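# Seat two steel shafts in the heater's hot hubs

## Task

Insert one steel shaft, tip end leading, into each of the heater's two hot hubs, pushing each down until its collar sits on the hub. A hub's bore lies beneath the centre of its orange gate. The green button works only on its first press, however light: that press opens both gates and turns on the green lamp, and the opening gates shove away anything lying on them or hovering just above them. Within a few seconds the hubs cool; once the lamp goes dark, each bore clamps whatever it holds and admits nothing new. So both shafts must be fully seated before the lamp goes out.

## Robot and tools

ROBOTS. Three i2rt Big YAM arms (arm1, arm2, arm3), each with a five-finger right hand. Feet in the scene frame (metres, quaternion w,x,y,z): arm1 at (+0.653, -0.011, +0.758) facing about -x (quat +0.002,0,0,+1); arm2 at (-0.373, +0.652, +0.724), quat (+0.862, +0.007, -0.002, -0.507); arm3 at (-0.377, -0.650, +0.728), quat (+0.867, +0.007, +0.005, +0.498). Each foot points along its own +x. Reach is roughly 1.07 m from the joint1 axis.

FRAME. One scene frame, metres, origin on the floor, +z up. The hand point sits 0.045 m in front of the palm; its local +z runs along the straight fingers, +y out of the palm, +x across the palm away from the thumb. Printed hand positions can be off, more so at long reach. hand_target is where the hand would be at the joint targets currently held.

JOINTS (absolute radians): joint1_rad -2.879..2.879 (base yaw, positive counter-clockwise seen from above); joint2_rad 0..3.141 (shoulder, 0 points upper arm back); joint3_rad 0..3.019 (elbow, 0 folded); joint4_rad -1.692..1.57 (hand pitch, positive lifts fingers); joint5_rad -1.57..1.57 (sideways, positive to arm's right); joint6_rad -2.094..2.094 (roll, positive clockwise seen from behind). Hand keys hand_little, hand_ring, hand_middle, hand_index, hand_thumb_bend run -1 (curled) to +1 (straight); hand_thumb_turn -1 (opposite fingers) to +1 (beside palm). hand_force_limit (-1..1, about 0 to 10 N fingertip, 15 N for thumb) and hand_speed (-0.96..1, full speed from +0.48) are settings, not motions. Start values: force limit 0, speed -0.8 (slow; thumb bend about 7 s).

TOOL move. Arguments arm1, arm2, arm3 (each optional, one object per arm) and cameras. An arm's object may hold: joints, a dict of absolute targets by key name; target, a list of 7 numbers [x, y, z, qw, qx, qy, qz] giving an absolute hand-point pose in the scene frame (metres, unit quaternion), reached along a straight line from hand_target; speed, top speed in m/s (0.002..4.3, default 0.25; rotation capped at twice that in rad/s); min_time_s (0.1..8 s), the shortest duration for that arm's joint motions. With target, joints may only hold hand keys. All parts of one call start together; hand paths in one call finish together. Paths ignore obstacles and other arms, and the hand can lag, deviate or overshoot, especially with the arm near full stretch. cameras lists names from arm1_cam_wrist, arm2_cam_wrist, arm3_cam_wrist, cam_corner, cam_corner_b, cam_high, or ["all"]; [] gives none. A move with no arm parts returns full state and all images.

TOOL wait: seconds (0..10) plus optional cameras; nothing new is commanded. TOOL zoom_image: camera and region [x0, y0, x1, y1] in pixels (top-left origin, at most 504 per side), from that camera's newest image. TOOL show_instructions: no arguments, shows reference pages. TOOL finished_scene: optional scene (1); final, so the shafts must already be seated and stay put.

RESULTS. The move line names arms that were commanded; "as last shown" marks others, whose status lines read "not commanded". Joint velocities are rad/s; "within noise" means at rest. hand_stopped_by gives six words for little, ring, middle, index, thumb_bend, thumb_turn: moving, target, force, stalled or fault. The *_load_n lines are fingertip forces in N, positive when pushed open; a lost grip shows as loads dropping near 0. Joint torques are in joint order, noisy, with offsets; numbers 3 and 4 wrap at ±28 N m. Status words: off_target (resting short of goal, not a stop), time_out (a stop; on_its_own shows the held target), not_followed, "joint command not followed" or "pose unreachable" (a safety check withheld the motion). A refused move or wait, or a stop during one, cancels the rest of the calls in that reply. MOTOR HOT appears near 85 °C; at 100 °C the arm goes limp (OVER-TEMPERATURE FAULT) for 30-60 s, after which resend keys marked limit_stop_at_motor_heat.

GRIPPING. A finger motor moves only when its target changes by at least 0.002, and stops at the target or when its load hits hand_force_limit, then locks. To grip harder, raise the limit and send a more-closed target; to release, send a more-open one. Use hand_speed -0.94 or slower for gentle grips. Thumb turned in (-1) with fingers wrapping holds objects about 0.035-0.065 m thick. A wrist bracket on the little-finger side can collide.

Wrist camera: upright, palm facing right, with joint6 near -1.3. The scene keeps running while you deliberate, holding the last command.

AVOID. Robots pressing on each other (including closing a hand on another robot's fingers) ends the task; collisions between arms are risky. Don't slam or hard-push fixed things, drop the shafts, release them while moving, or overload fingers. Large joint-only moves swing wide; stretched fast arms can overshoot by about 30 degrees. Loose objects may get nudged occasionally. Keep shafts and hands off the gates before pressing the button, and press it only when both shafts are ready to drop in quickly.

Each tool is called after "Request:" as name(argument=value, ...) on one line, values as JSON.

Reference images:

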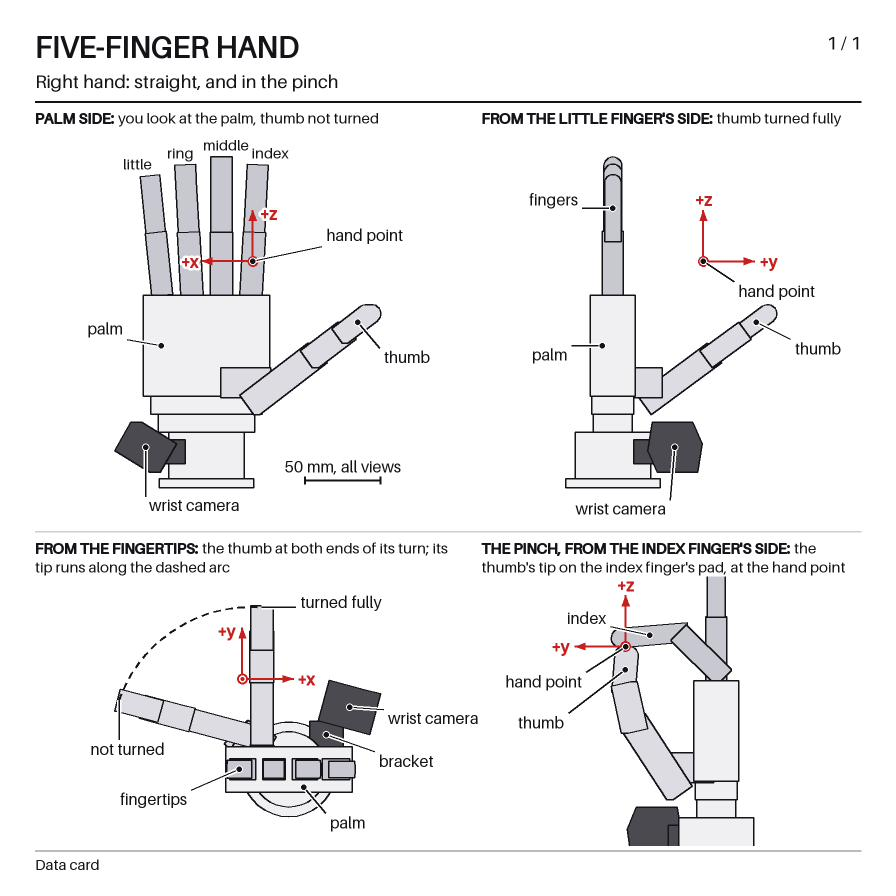

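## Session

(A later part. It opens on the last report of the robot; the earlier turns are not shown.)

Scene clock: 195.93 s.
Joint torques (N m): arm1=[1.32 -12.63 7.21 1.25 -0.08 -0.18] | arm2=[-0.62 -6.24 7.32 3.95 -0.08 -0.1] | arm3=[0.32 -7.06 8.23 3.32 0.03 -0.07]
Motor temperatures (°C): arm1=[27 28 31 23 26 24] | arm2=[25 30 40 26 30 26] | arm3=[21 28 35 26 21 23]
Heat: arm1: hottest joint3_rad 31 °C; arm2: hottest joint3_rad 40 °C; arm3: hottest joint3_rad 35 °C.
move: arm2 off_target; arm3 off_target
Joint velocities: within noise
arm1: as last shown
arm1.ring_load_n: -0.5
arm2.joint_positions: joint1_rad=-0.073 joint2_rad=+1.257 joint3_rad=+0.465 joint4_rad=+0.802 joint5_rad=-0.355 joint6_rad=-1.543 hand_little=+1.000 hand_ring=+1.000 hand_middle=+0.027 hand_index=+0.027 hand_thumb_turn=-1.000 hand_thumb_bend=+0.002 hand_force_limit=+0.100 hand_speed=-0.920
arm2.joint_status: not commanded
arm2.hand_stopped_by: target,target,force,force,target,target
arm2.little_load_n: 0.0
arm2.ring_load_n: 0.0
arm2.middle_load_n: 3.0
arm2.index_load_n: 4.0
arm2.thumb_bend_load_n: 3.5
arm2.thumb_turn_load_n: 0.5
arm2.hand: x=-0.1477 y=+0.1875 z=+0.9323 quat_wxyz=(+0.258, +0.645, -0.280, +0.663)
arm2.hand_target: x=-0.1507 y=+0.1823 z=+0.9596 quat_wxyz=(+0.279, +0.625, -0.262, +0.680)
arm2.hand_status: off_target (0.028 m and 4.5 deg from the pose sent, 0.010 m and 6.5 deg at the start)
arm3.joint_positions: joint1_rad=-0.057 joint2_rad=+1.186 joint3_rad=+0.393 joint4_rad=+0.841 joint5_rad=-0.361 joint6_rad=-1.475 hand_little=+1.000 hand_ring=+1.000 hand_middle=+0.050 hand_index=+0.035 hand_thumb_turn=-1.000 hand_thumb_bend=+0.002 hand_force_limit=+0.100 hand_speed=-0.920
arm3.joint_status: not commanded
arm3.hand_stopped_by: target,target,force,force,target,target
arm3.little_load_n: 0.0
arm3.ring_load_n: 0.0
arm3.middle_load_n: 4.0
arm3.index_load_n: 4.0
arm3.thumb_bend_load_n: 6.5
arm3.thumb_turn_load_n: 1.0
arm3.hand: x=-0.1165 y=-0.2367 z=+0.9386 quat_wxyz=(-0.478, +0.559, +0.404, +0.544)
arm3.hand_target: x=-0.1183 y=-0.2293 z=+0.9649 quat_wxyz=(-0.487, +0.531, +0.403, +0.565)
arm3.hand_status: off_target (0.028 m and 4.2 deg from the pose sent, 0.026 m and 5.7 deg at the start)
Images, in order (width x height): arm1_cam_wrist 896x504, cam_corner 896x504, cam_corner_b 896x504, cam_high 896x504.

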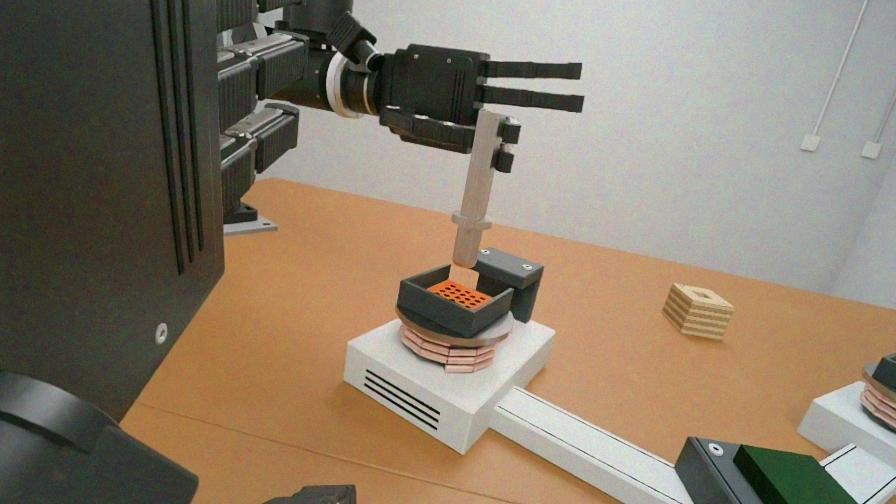

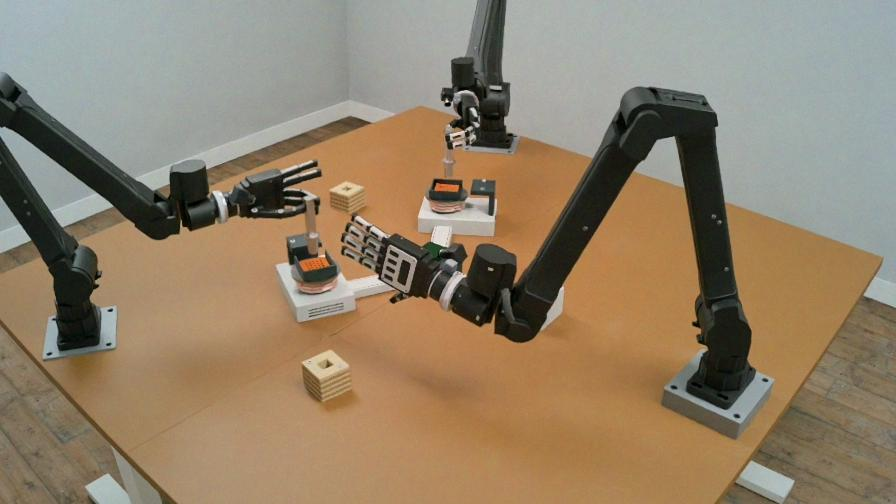

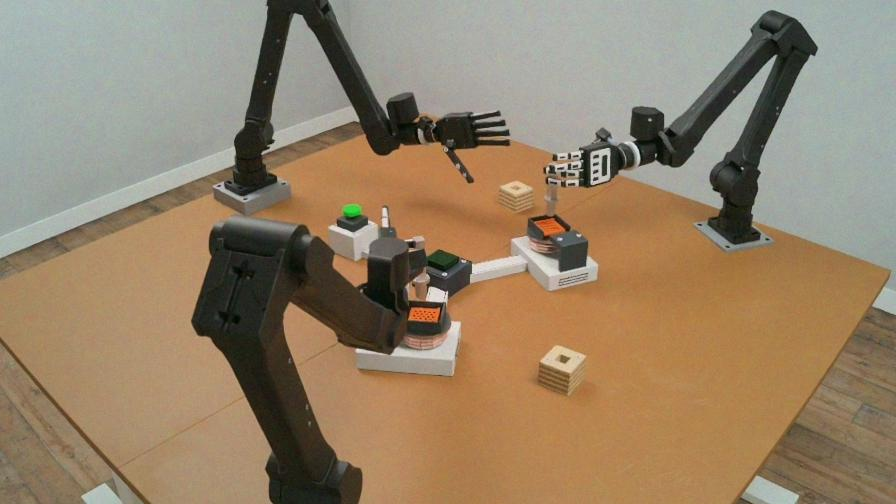

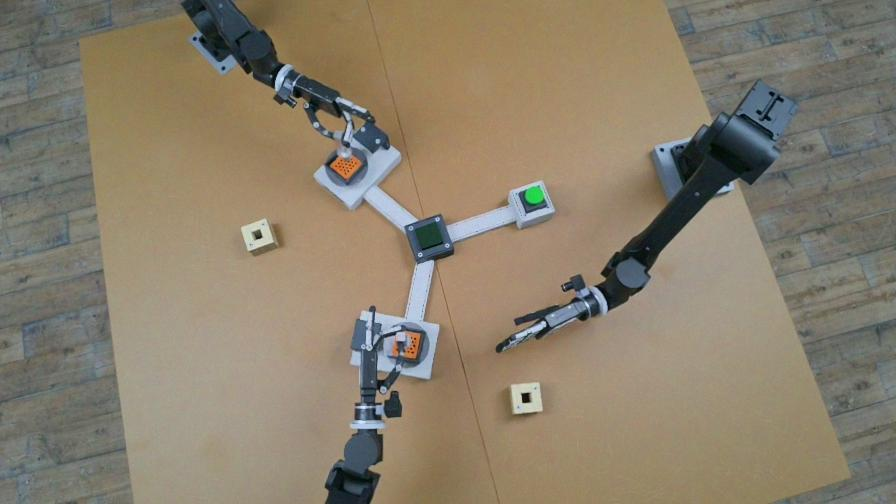

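Request:
move(cameras=["arm2_cam_wrist", "arm3_cam_wrist"])

Request:
zoom_image(camera="arm2_cam_wrist", region=[320, 320, 560, 504])

Request:
zoom_image(camera="arm2_cam_wrist", region=[400, 60, 560, 400])

Request:
zoom_image(camera="arm3_cam_wrist", region=[320, 280, 580, 504])

Scene clock: 200.70 s.
Joint torques (N m): arm1=[1.32 -12.63 7.21 1.26 -0.07 -0.18] | arm2=[-0.38 -6.36 7.1 4.01 -0.11 -0.1] | arm3=[0.67 -7.47 8.28 3.4 -0.02 -0.05]
Motor temperatures (°C): arm1=[27 28 30 23 26 24] | arm2=[25 30 40 26 30 26] | arm3=[21 28 35 26 21 23]
Heat: arm1: hottest joint3_rad 30 °C; arm2: hottest joint3_rad 40 °C; arm3: hottest joint3_rad 35 °C.
Joint velocities: within noise
arm1.joint_positions: joint1_rad=+0.659 joint2_rad=+1.844 joint3_rad=+0.719 joint4_rad=+1.421 joint5_rad=+0.462 joint6_rad=-1.695 hand_little=+1.000 hand_ring=+1.000 hand_middle=+1.000 hand_index=+1.000 hand_thumb_turn=+1.000 hand_thumb_bend=+1.000 hand_force_limit=+0.000 hand_speed=-0.800
arm1.joint_status: not commanded
arm1.hand_stopped_by: target,target,target,target,target,target
arm1.little_load_n: 0.0
arm1.ring_load_n: 0.0
arm1.middle_load_n: 0.0
arm1.index_load_n: 0.0
arm1.thumb_bend_load_n: 0.0
arm1.thumb_turn_load_n: 0.0
arm1.hand: x=+0.1126 y=-0.2448 z=+0.9315 quat_wxyz=(-0.791, -0.050, +0.606, -0.074) (m; scene frame)
arm1.hand_target: x=+0.1052 y=-0.2440 z=+0.9301 quat_wxyz=(-0.791, -0.050, +0.607, -0.066) (m; scene frame)
arm1.hand_status: not commanded
arm2.joint_positions: joint1_rad=-0.073 joint2_rad=+1.257 joint3_rad=+0.465 joint4_rad=+0.802 joint5_rad=-0.355 joint6_rad=-1.543 hand_little=+1.000 hand_ring=+1.000 hand_middle=+0.027 hand_index=+0.027 hand_thumb_turn=-1.000 hand_thumb_bend=+0.002 hand_force_limit=+0.100 hand_speed=-0.920
arm2.joint_status: not commanded
arm2.hand_stopped_by: target,target,force,force,target,target
arm2.little_load_n: 0.0
arm2.ring_load_n: -0.5
arm2.middle_load_n: 3.0
arm2.index_load_n: 4.0
arm2.thumb_bend_load_n: 3.5
arm2.thumb_turn_load_n: 0.5
arm2.hand: x=-0.1477 y=+0.1875 z=+0.9323 quat_wxyz=(+0.258, +0.645, -0.280, +0.663) (m; scene frame)
arm2.hand_target: x=-0.1507 y=+0.1823 z=+0.9596 quat_wxyz=(+0.279, +0.625, -0.262, +0.680) (m; scene frame)
arm2.hand_status: off_target (0.028 m and 4.5 deg from the pose sent, 0.010 m and 6.5 deg at the start)
arm3.joint_positions: joint1_rad=-0.057 joint2_rad=+1.186 joint3_rad=+0.393 joint4_rad=+0.841 joint5_rad=-0.361 joint6_rad=-1.475 hand_little=+1.000 hand_ring=+1.000 hand_middle=+0.050 hand_index=+0.035 hand_thumb_turn=-1.000 hand_thumb_bend=+0.002 hand_force_limit=+0.100 hand_speed=-0.920
arm3.joint_status: not commanded
arm3.hand_stopped_by: target,target,force,force,target,target
arm3.little_load_n: 0.0
arm3.ring_load_n: 0.0
arm3.middle_load_n: 3.5
arm3.index_load_n: 4.5
arm3.thumb_bend_load_n: 6.5
arm3.thumb_turn_load_n: 1.0
arm3.hand: x=-0.1165 y=-0.2367 z=+0.9386 quat_wxyz=(-0.478, +0.559, +0.404, +0.544) (m; scene frame)
arm3.hand_target: x=-0.1183 y=-0.2293 z=+0.9649 quat_wxyz=(-0.487, +0.531, +0.403, +0.565) (m; scene frame)
arm3.hand_status: off_target (0.028 m and 4.2 deg from the pose sent, 0.026 m and 5.7 deg at the start)
pictures: arm2_cam_wrist, arm3_cam_wrist
Images, in order (width x height): arm2_cam_wrist 896x504, arm3_cam_wrist 896x504.

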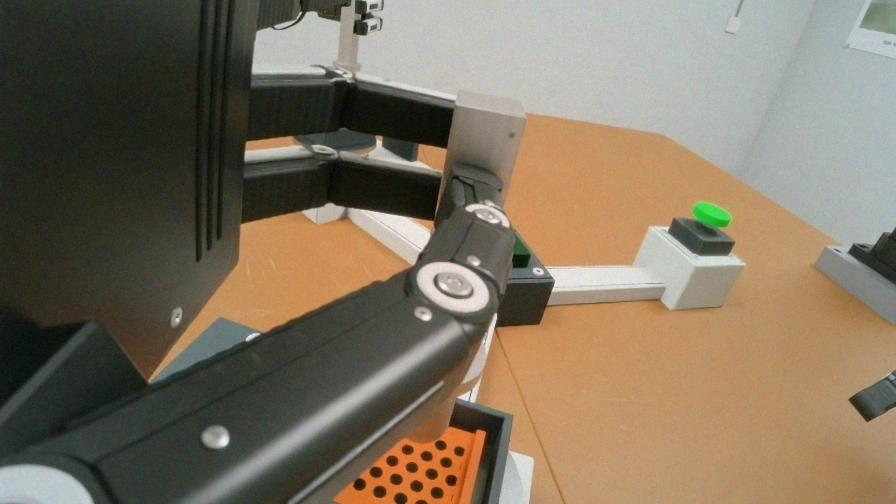

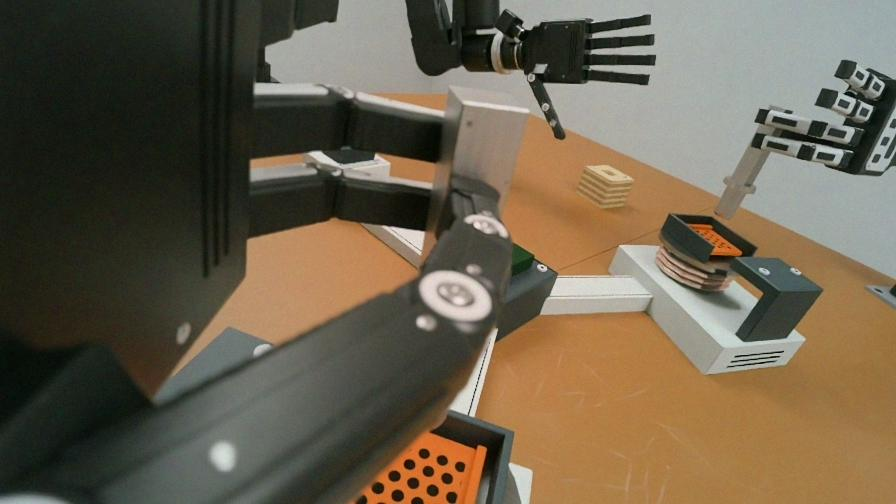

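Scaled by 2.100 from the camera's image (finer frame: 1280x720).

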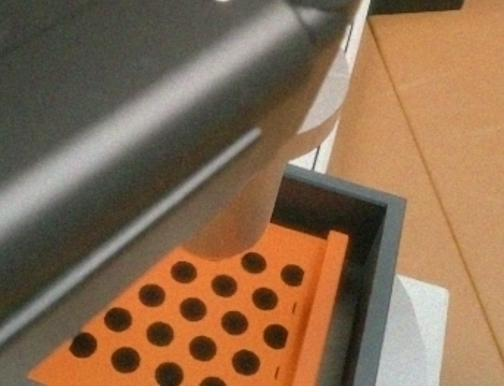

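Scaled by 1.482 from the camera's image (finer frame: 1280x720).

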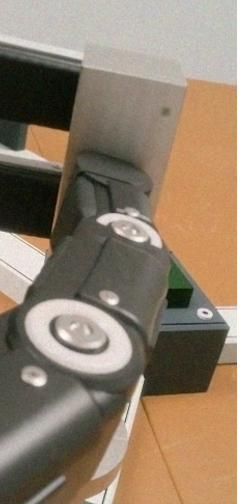

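Scaled by 1.938 from the camera's image (finer frame: 1280x720).

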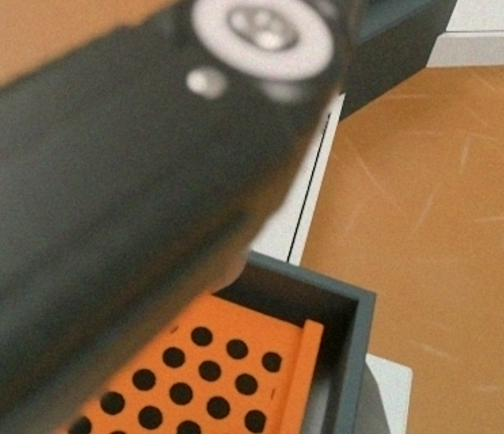

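Request:
move(arm1={"target": [0.060, 0.186, 0.930, -0.8310, -0.0457, 0.5500, -0.0690], "speed": 0.3}, cameras=["arm1_cam_wrist", "cam_corner", "cam_corner_b"])

Scene clock: 204.70 s.
Joint torques (N m): arm1=[2.61 -12.98 6.52 2.37 0.03 -0.03] | arm2=[-0.38 -6.18 7.13 3.85 -0.11 -0.09] | arm3=[0.79 -6.3 8.47 3.55 0.05 -0.09]
Motor temperatures (°C): arm1=[27 28 30 23 26 24] | arm2=[25 30 39 26 30 26] | arm3=[21 27 35 26 21 23]
Heat: arm1: hottest joint3_rad 30 °C; arm2: hottest joint3_rad 39 °C; arm3: hottest joint3_rad 35 °C.
move: arm1 off_target
Joint velocities: within noise
arm1.joint_positions: joint1_rad=-0.406 joint2_rad=+1.910 joint3_rad=+0.713 joint4_rad=+1.566 joint5_rad=-0.517 joint6_rad=-1.366 hand_little=+1.000 hand_ring=+1.000 hand_middle=+1.000 hand_index=+1.000 hand_thumb_turn=+1.000 hand_thumb_bend=+1.000 hand_force_limit=+0.000 hand_speed=-0.800
arm1.joint_status: not commanded
arm1.hand_stopped_by: target,target,target,target,target,target
arm1.little_load_n: 0.0
arm1.ring_load_n: 0.0
arm1.middle_load_n: 0.0
arm1.index_load_n: 0.0
arm1.thumb_bend_load_n: 0.0
arm1.thumb_turn_load_n: 0.0
arm1.hand: x=+0.0666 y=+0.1893 z=+0.9248 quat_wxyz=(-0.808, -0.036, +0.584, -0.062)
arm1.hand_target: x=+0.0600 y=+0.1860 z=+0.9303 quat_wxyz=(-0.814, -0.041, +0.575, -0.066)
arm1.hand_status: off_target (0.009 m and 4.9 deg from the pose sent, 0.434 m and 7.9 deg at the start; a joint's target at an end of its range on 46 of 67 steps)
arm2, arm3: as last shown
arm2.ring_load_n: 0.0
arm2.middle_load_n: 2.5
arm3.middle_load_n: 4.0
arm3.index_load_n: 4.0
arm3.thumb_turn_load_n: 1.5
Images, in order (width x height): arm1_cam_wrist 896x504, cam_corner 896x504, cam_corner_b 896x504.

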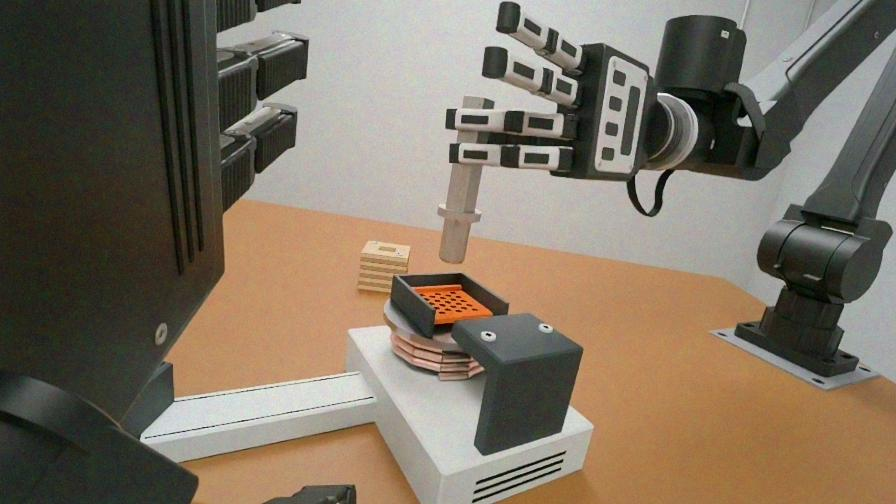

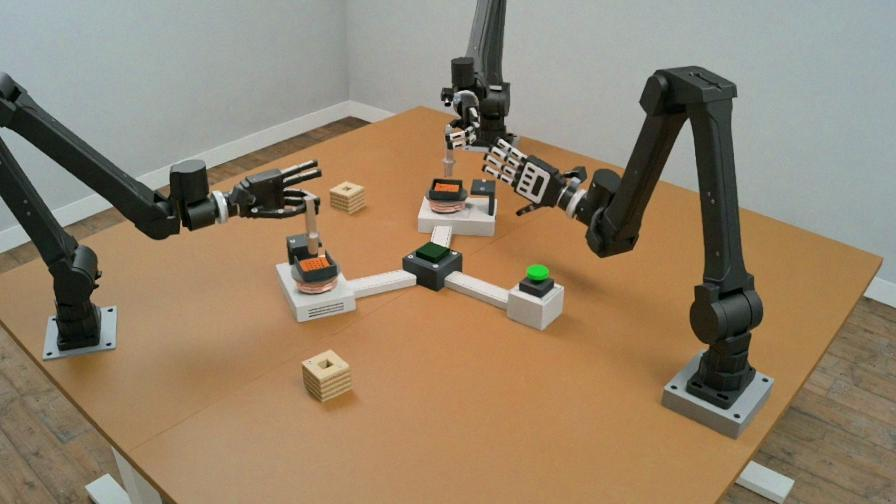

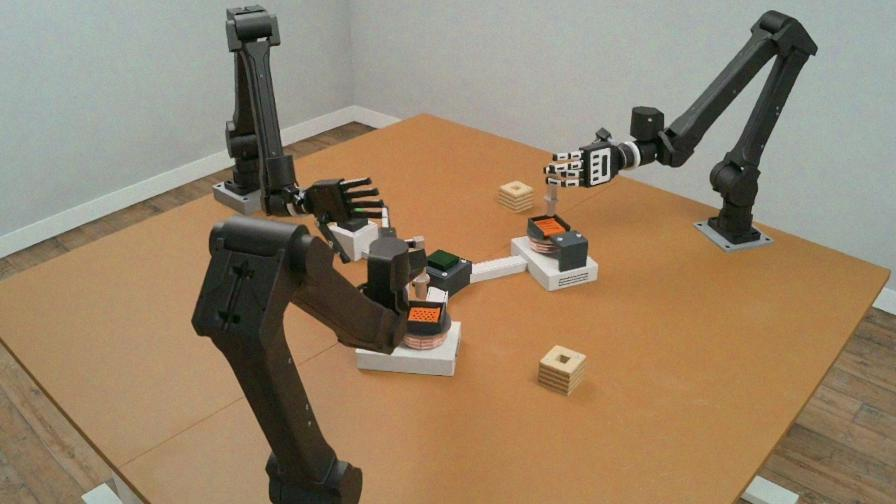

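Request:
zoom_image(camera="arm1_cam_wrist", region=[360, 80, 600, 360])

Request:
zoom_image(camera="cam_corner", region=[400, 100, 520, 240])

Request:
zoom_image(camera="cam_corner_b", region=[500, 130, 620, 270])

Scaled by 1.800 from the camera's image (finer frame: 1280x720).

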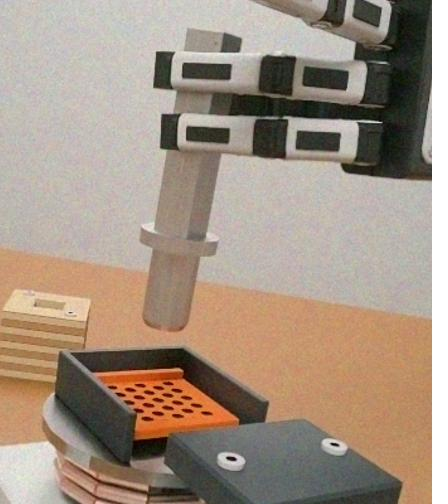

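Scaled by 3.600 from the camera's image (finer frame: 1280x720).

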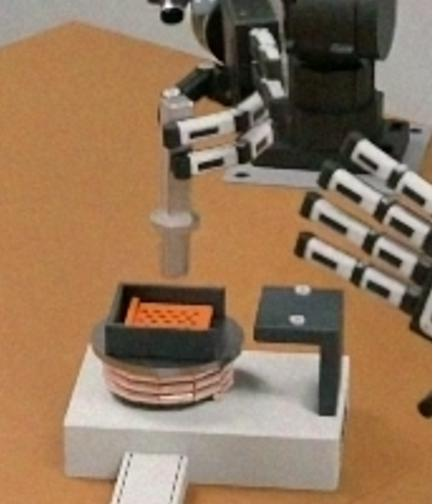

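Scaled by 3.600 from the camera's image (finer frame: 1280x720).

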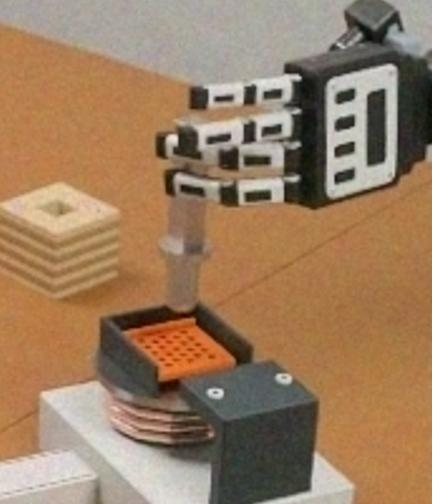

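Request:
zoom_image(camera="arm1_cam_wrist", region=[400, 210, 500, 330])

Request:
zoom_image(camera="cam_corner", region=[430, 150, 480, 210])

Request:
zoom_image(camera="cam_corner_b", region=[525, 185, 575, 245])

Scaled by 4.200 from the camera's image (finer frame: 1280x720).

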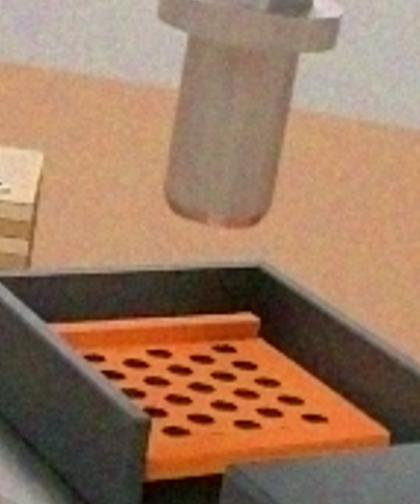

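Scaled by 8.400 from the camera's image (finer frame: 1280x720).

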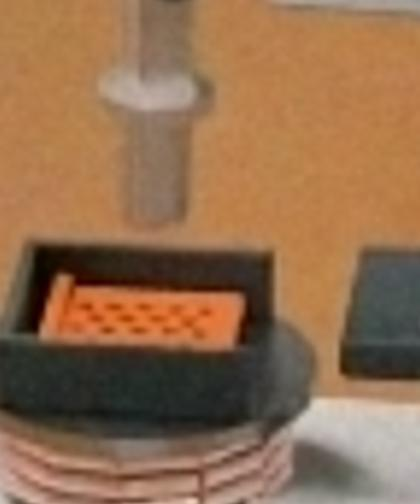

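Scaled by 8.400 from the camera's image (finer frame: 1280x720).

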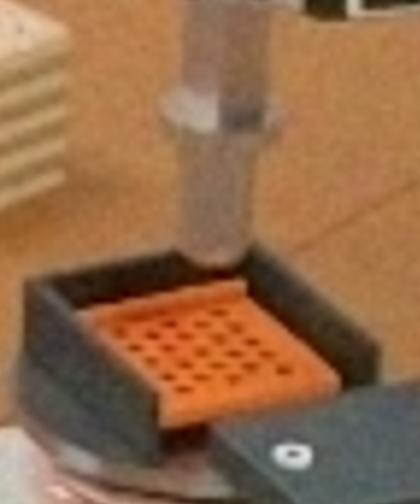

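Request:
move(arm2={"target": [-0.1504, 0.1826, 0.936, 0.2791, 0.6250, -0.2615, 0.6805], "speed": 0.08}, cameras=["arm1_cam_wrist", "cam_corner", "cam_corner_b"])

Request:
zoom_image(camera="arm1_cam_wrist", region=[400, 210, 500, 330])

Request:
zoom_image(camera="cam_corner", region=[430, 150, 480, 210])

Request:
zoom_image(camera="cam_corner_b", region=[525, 185, 575, 245])

Scene clock: 211.47 s.
Joint torques (N m): arm1=[2.55 -13.1 6.52 2.39 0.02 -0.02] | arm2=[-0.09 -7.12 6.68 4.03 -0.1 -0.09] | arm3=[0.91 -6.71 8.35 3.44 -0.02 -0.05]
Motor temperatures (°C): arm1=[27 28 30 23 26 24] | arm2=[25 30 38 26 30 26] | arm3=[21 27 35 26 21 23]
Heat: arm1: hottest joint3_rad 30 °C; arm2: hottest joint3_rad 38 °C; arm3: hottest joint3_rad 35 °C.
move: arm2 off_target
Joint velocities: within noise
arm1, arm3: as last shown
arm1.joint_positions: joint1_rad=-0.406 joint2_rad=+1.910 joint3_rad=+0.713 joint4_rad=+1.566 joint5_rad=-0.517 joint6_rad=-1.365 hand_little=+1.000 hand_ring=+1.000 hand_middle=+1.000 hand_index=+1.000 hand_thumb_turn=+1.000 hand_thumb_bend=+1.000 hand_force_limit=+0.000 hand_speed=-0.800
arm2.joint_positions: joint1_rad=-0.073 joint2_rad=+1.332 joint3_rad=+0.435 joint4_rad=+0.907 joint5_rad=-0.355 joint6_rad=-1.542 hand_little=+1.000 hand_ring=+1.000 hand_middle=+0.027 hand_index=+0.027 hand_thumb_turn=-1.000 hand_thumb_bend=+0.002 hand_force_limit=+0.100 hand_speed=-0.920
arm2.joint_status: not commanded
arm2.hand_stopped_by: target,target,force,force,target,target
arm2.little_load_n: 0.0
arm2.ring_load_n: 0.0
arm2.middle_load_n: 3.0
arm2.index_load_n: 4.0
arm2.thumb_bend_load_n: 3.5
arm2.thumb_turn_load_n: 0.5
arm2.hand: x=-0.1480 y=+0.1889 z=+0.9080 quat_wxyz=(+0.257, +0.645, -0.280, +0.662)
arm2.hand_target: x=-0.1506 y=+0.1832 z=+0.9359 quat_wxyz=(+0.279, +0.625, -0.262, +0.680)
arm2.hand_status: off_target (0.029 m and 4.6 deg from the pose sent, 0.007 m and 4.5 deg at the start)
arm3.index_load_n: 4.5
arm3.thumb_bend_load_n: 6.0
Images, in order (width x height): arm1_cam_wrist 896x504, cam_corner 896x504, cam_corner_b 896x504.

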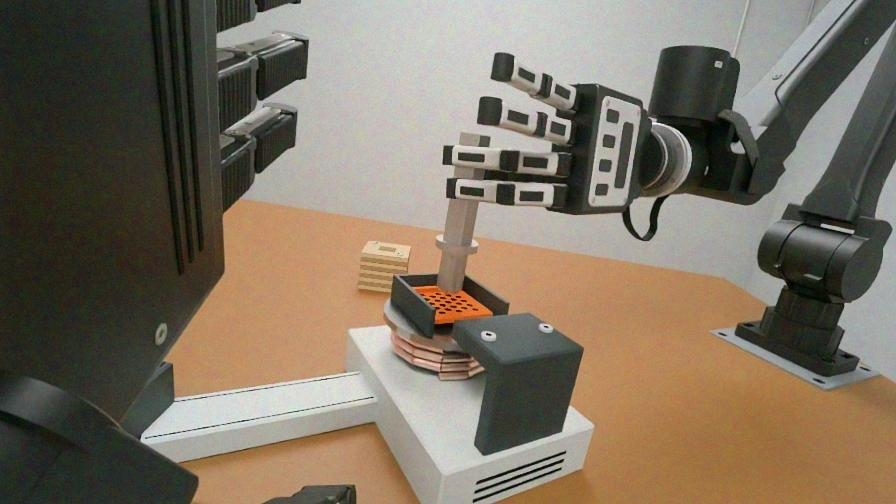

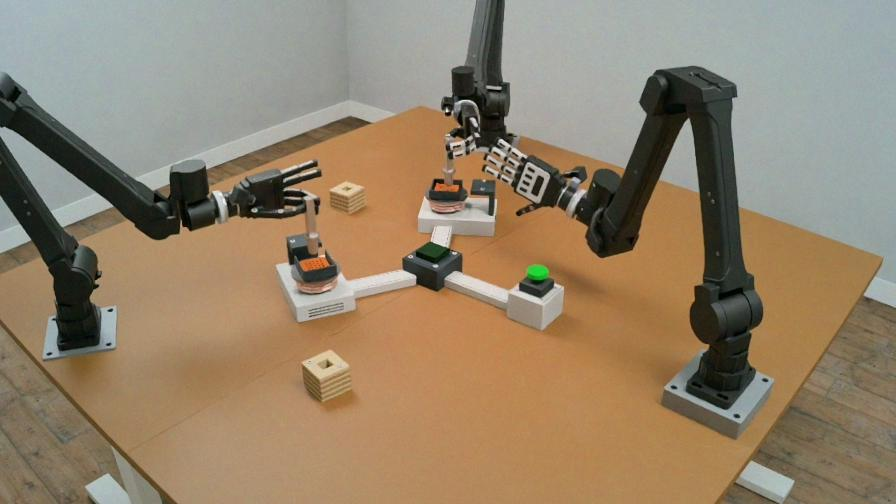

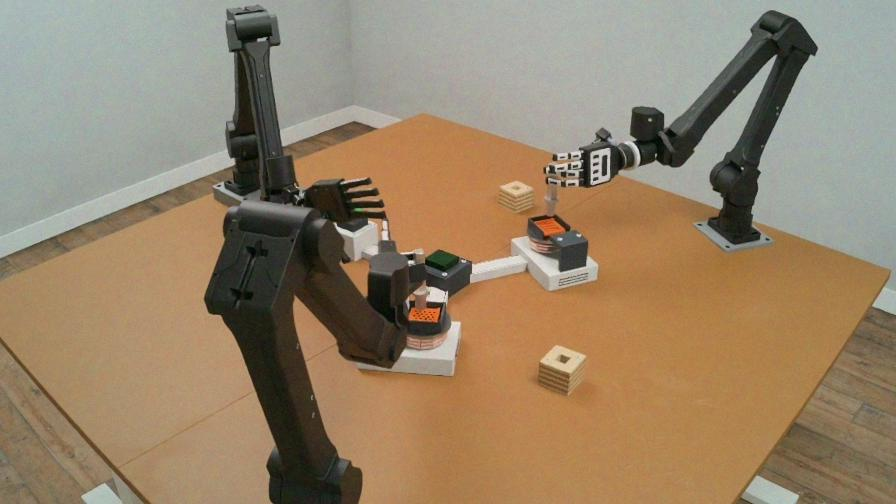

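Scaled by 4.200 from the camera's image (finer frame: 1280x720).

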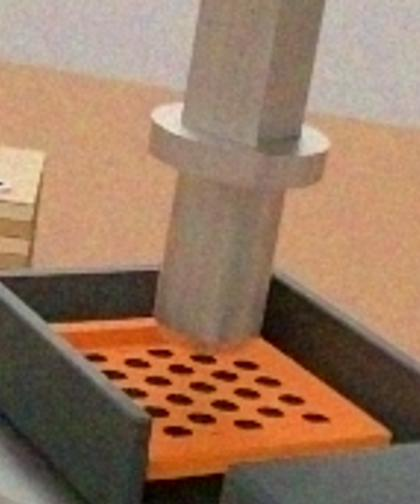

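Scaled by 8.400 from the camera's image (finer frame: 1280x720).

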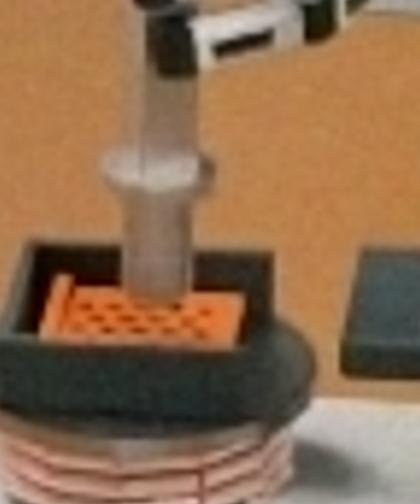

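Scaled by 8.400 from the camera's image (finer frame: 1280x720).

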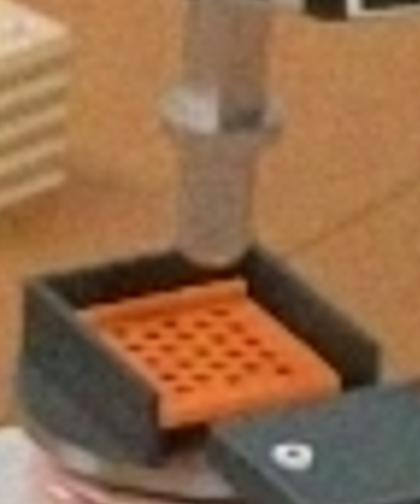

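Request:
move(arm2={"target": [-0.1560, 0.1820, 0.985, 0.2791, 0.6250, -0.2615, 0.6805], "speed": 0.12})

Request:
move(arm2={"target": [-0.1560, 0.1826, 0.936, 0.2791, 0.6250, -0.2615, 0.6805], "speed": 0.08}, cameras=["arm1_cam_wrist", "cam_corner", "cam_corner_b"])

Request:
zoom_image(camera="arm1_cam_wrist", region=[400, 210, 500, 330])

Request:
zoom_image(camera="cam_corner", region=[430, 150, 480, 210])

Request:
zoom_image(camera="cam_corner_b", region=[390, 270, 460, 350])

Scene clock: 213.87 s.
Joint torques (N m): arm1=[2.67 -13.1 6.52 2.37 0.03 -0.02] | arm2=[-0.26 -6.12 11.08 2.55 -0.13 -0.1] | arm3=[1.08 -6.59 8.35 3.45 0 -0.03]
Motor temperatures (°C): arm1=[27 28 30 23 26 24] | arm2=[25 30 38 26 30 26] | arm3=[21 27 35 27 21 23]
Heat: arm1: hottest joint3_rad 30 °C; arm2: hottest joint3_rad 38 °C; arm3: hottest joint3_rad 35 °C.
move: arm2 off_target
Joint velocities: within noise
arm1, arm3: as last shown
arm2.joint_positions: joint1_rad=-0.089 joint2_rad=+1.177 joint3_rad=+0.435 joint4_rad=+0.735 joint5_rad=-0.371 joint6_rad=-1.541 hand_little=+1.000 hand_ring=+1.000 hand_middle=+0.027 hand_index=+0.027 hand_thumb_turn=-1.000 hand_thumb_bend=+0.002 hand_force_limit=+0.100 hand_speed=-0.920
arm2.joint_status: not commanded
arm2.hand_stopped_by: target,target,force,force,target,target
arm2.little_load_n: 0.0
arm2.ring_load_n: 0.0
arm2.middle_load_n: 2.5
arm2.index_load_n: 4.0
arm2.thumb_bend_load_n: 3.5
arm2.thumb_turn_load_n: 0.5
arm2.hand: x=-0.1594 y=+0.2016 z=+0.9357 quat_wxyz=(+0.253, +0.649, -0.285, +0.658)
arm2.hand_target: x=-0.1576 y=+0.1855 z=+0.9852 quat_wxyz=(+0.279, +0.625, -0.261, +0.680)
arm2.hand_status: off_target (0.053 m and 5.5 deg from the pose sent, 0.078 m and 4.6 deg at the start)
arm3.index_load_n: 4.0
arm3.thumb_bend_load_n: 6.5
pictures: none

Scene clock: 215.17 s.
Joint torques (N m): arm1=[2.61 -13.04 6.52 2.39 0.03 -0.02] | arm2=[-0.26 -6.3 6.57 4.01 -0.09 -0.09] | arm3=[0.21 -6.01 8.25 3.43 0.01 -0.02]
Motor temperatures (°C): arm1=[27 28 30 23 26 24] | arm2=[25 30 38 26 30 26] | arm3=[21 27 35 27 21 23]
Heat: arm1: hottest joint3_rad 30 °C; arm2: hottest joint3_rad 38 °C; arm3: hottest joint3_rad 35 °C.
move: arm2 off_target
Joint velocities: within noise
arm1, arm3: as last shown
arm2.joint_positions: joint1_rad=-0.089 joint2_rad=+1.326 joint3_rad=+0.431 joint4_rad=+0.906 joint5_rad=-0.371 joint6_rad=-1.541 hand_little=+1.000 hand_ring=+1.000 hand_middle=+0.027 hand_index=+0.027 hand_thumb_turn=-1.000 hand_thumb_bend=+0.002 hand_force_limit=+0.100 hand_speed=-0.920
arm2.joint_status: not commanded
arm2.hand_stopped_by: target,target,force,force,target,target
arm2.little_load_n: 0.5
arm2.ring_load_n: 0.0
arm2.middle_load_n: 2.5
arm2.index_load_n: 4.0
arm2.thumb_bend_load_n: 3.5
arm2.thumb_turn_load_n: 0.5
arm2.hand: x=-0.1533 y=+0.1886 z=+0.9086 quat_wxyz=(+0.257, +0.645, -0.280, +0.663)
arm2.hand_target: x=-0.1562 y=+0.1832 z=+0.9357 quat_wxyz=(+0.279, +0.625, -0.262, +0.680)
arm2.hand_status: off_target (0.028 m and 4.5 deg from the pose sent, 0.019 m and 5.5 deg at the start)
arm3.index_load_n: 4.5
arm3.thumb_bend_load_n: 6.0
arm3.thumb_turn_load_n: 1.0
Images, in order (width x height): arm1_cam_wrist 896x504, cam_corner 896x504, cam_corner_b 896x504.

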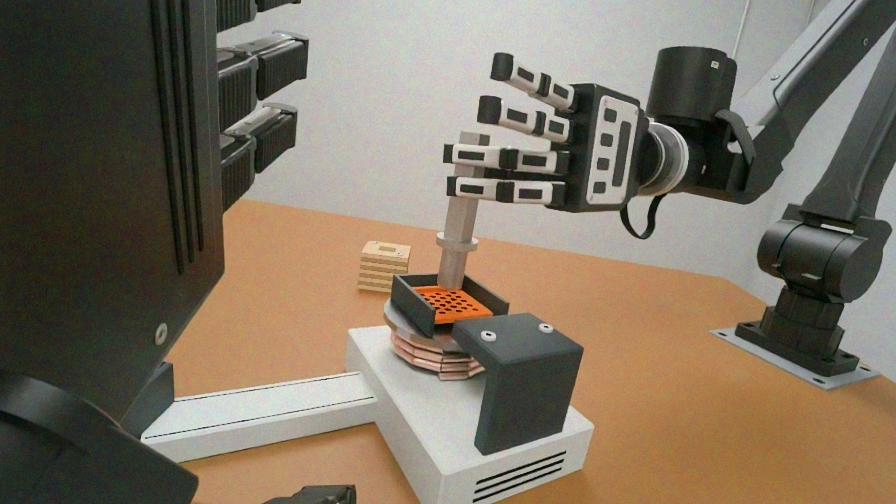

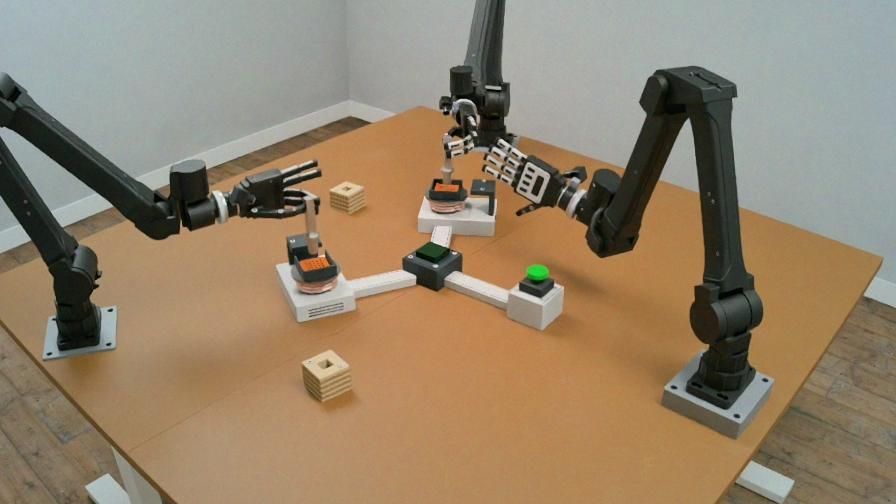

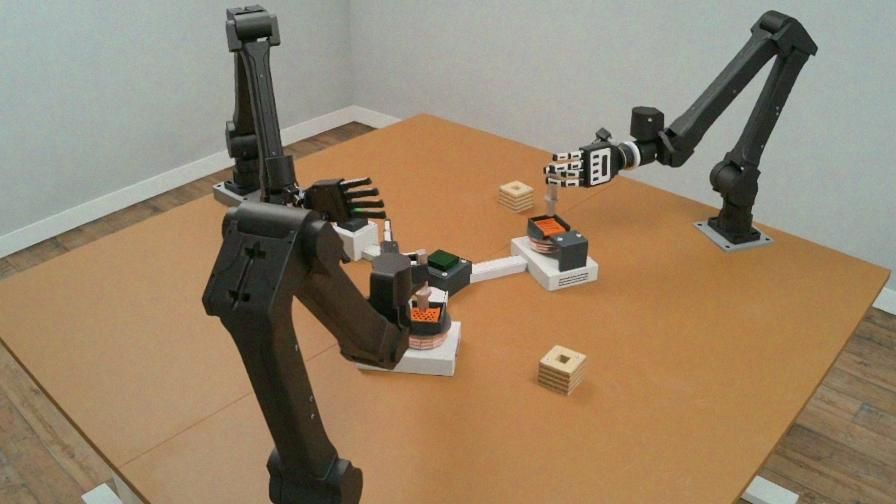

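Scaled by 4.200 from the camera's image (finer frame: 1280x720).

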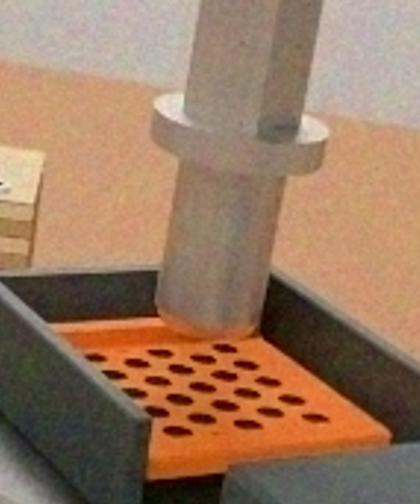

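Scaled by 8.400 from the camera's image (finer frame: 1280x720).

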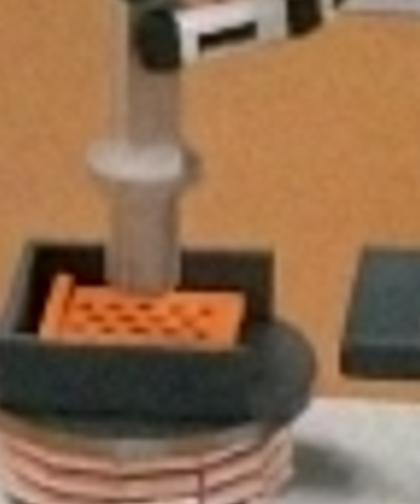

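Scaled by 6.300 from the camera's image (finer frame: 1280x720).

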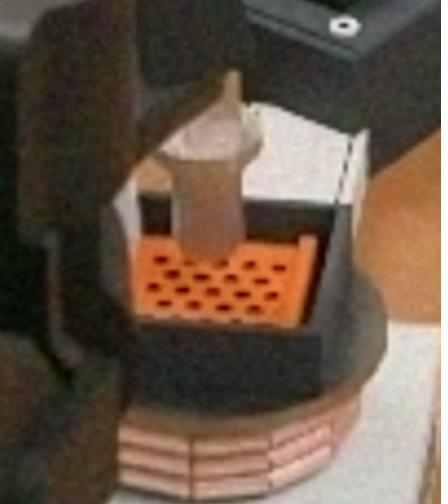

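Request:
move(arm1={"target": [0.105, -0.244, 0.93, -0.7906, -0.0504, 0.6067, -0.0657], "speed": 0.3}, arm3={"target": [-0.1180, -0.2285, 0.955, -0.4866, 0.5305, 0.4034, 0.5647], "speed": 0.05}, cameras=["arm1_cam_wrist", "cam_corner", "cam_corner_b"])

Request:
zoom_image(camera="arm1_cam_wrist", region=[400, 210, 500, 330])

Request:
zoom_image(camera="cam_corner", region=[280, 200, 350, 280])

Request:
zoom_image(camera="cam_corner_b", region=[525, 185, 575, 245])

Scene clock: 218.77 s.
Joint torques (N m): arm1=[1.32 -12.51 7.16 1.25 -0.07 -0.19] | arm2=[-0.38 -7.06 6.5 4.04 -0.13 -0.06] | arm3=[0.62 -6.71 7.43 3.51 -0.04 -0.07]
Motor temperatures (°C): arm1=[27 28 30 23 26 24] | arm2=[25 30 38 26 30 26] | arm3=[21 27 35 27 21 23]
Heat: arm1: hottest joint3_rad 30 °C; arm2: hottest joint3_rad 38 °C; arm3: hottest joint3_rad 35 °C.
move: arm1 done; arm3 off_target
Joint velocities: within noise
arm1.joint_positions: joint1_rad=+0.659 joint2_rad=+1.844 joint3_rad=+0.719 joint4_rad=+1.421 joint5_rad=+0.462 joint6_rad=-1.695 hand_little=+1.000 hand_ring=+1.000 hand_middle=+1.000 hand_index=+1.000 hand_thumb_turn=+1.000 hand_thumb_bend=+1.000 hand_force_limit=+0.000 hand_speed=-0.800
arm1.joint_status: not commanded
arm1.hand_stopped_by: target,target,target,target,target,target
arm1.little_load_n: 0.0
arm1.ring_load_n: 0.5
arm1.middle_load_n: 0.0
arm1.index_load_n: 0.0
arm1.thumb_bend_load_n: 0.0
arm1.thumb_turn_load_n: 0.0
arm1.hand: x=+0.1126 y=-0.2448 z=+0.9315 quat_wxyz=(-0.791, -0.050, +0.606, -0.074)
arm1.hand_target: x=+0.1052 y=-0.2440 z=+0.9300 quat_wxyz=(-0.791, -0.051, +0.607, -0.066)
arm1.hand_status: done (0.008 m and 0.9 deg from the pose sent, 0.435 m and 3.7 deg at the start; a joint's target at an end of its range on 2 of 64 steps)
arm2: as last shown
arm2.little_load_n: 0.0
arm2.middle_load_n: 3.0
arm2.index_load_n: 3.5
arm3.joint_positions: joint1_rad=-0.057 joint2_rad=+1.219 joint3_rad=+0.393 joint4_rad=+0.888 joint5_rad=-0.361 joint6_rad=-1.475 hand_little=+1.000 hand_ring=+1.000 hand_middle=+0.050 hand_index=+0.035 hand_thumb_turn=-1.000 hand_thumb_bend=+0.002 hand_force_limit=+0.100 hand_speed=-0.920
arm3.joint_status: not commanded
arm3.hand_stopped_by: target,target,force,force,target,target
arm3.little_load_n: 0.0
arm3.ring_load_n: 0.0
arm3.middle_load_n: 4.0
arm3.index_load_n: 4.5
arm3.thumb_bend_load_n: 6.0
arm3.thumb_turn_load_n: 1.0
arm3.hand: x=-0.1145 y=-0.2337 z=+0.9361 quat_wxyz=(-0.480, +0.554, +0.402, +0.548)
arm3.hand_target: x=-0.1181 y=-0.2289 z=+0.9550 quat_wxyz=(-0.487, +0.531, +0.403, +0.565)
arm3.hand_status: off_target (0.020 m and 3.4 deg from the pose sent, 0.018 m and 4.2 deg at the start)
Images, in order (width x height): arm1_cam_wrist 896x504, cam_corner 896x504, cam_corner_b 896x504.

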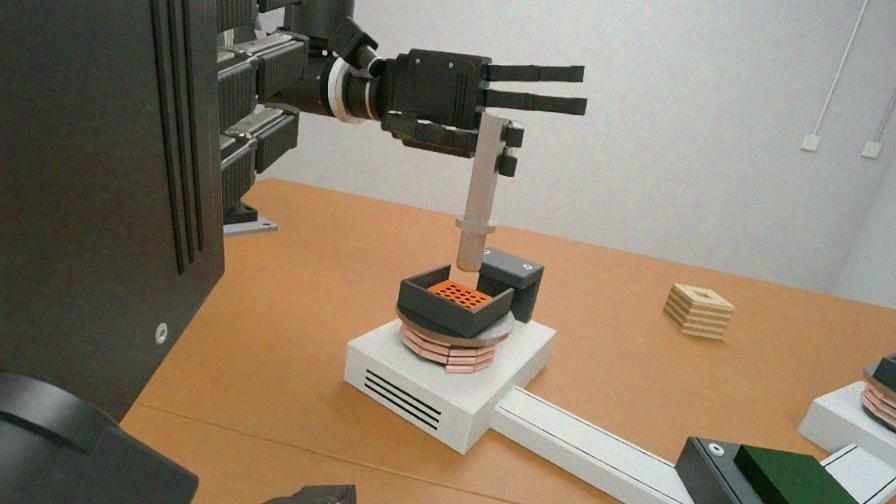

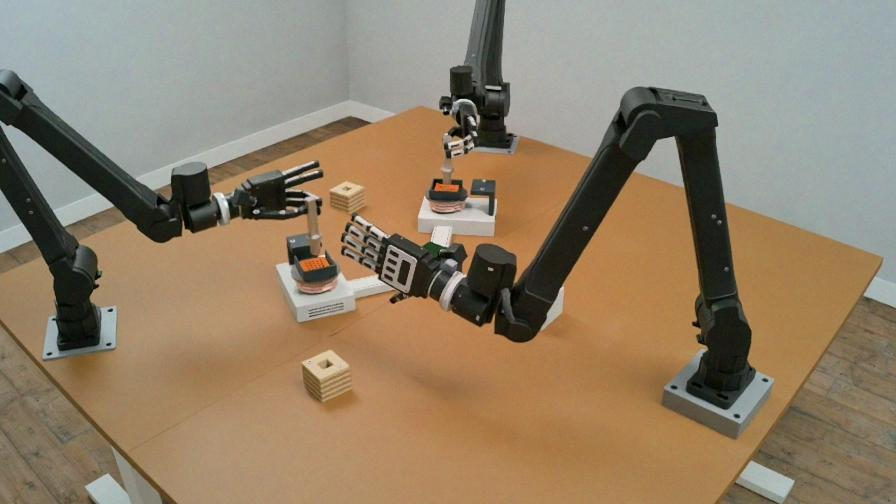

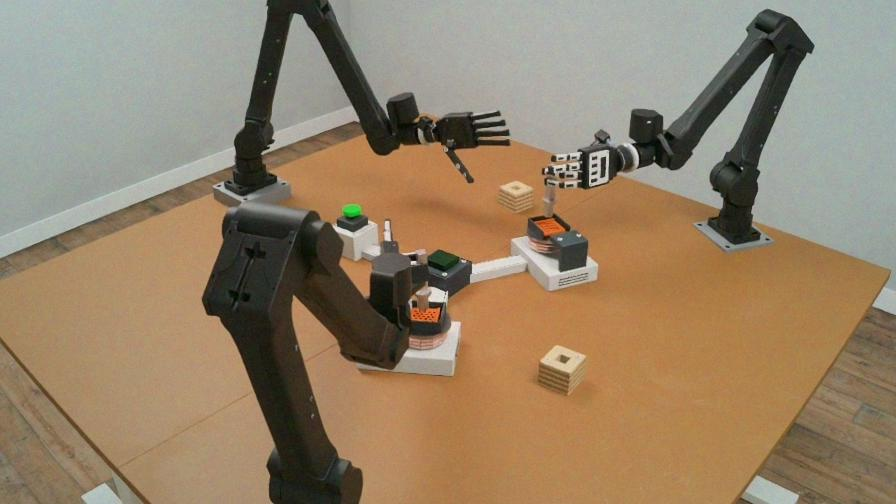

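Scaled by 4.200 from the camera's image (finer frame: 1280x720).

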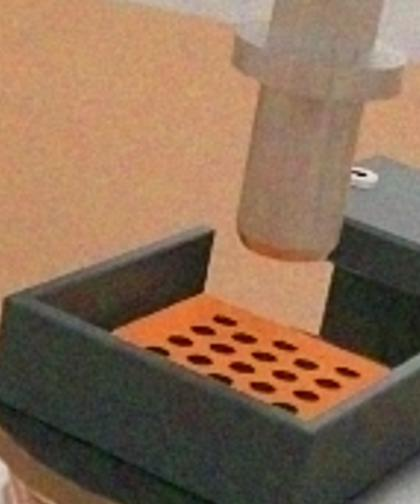

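Scaled by 6.300 from the camera's image (finer frame: 1280x720).

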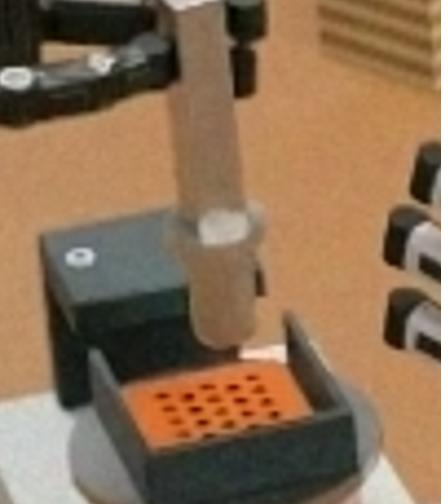

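Scaled by 8.400 from the camera's image (finer frame: 1280x720).

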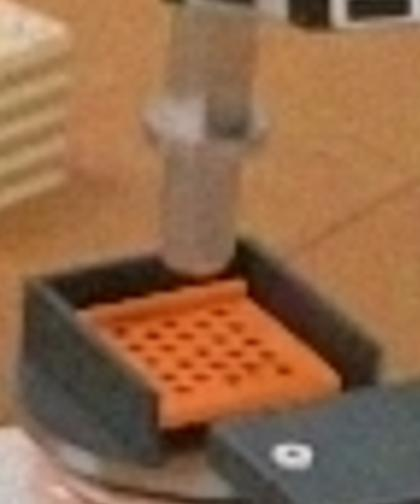

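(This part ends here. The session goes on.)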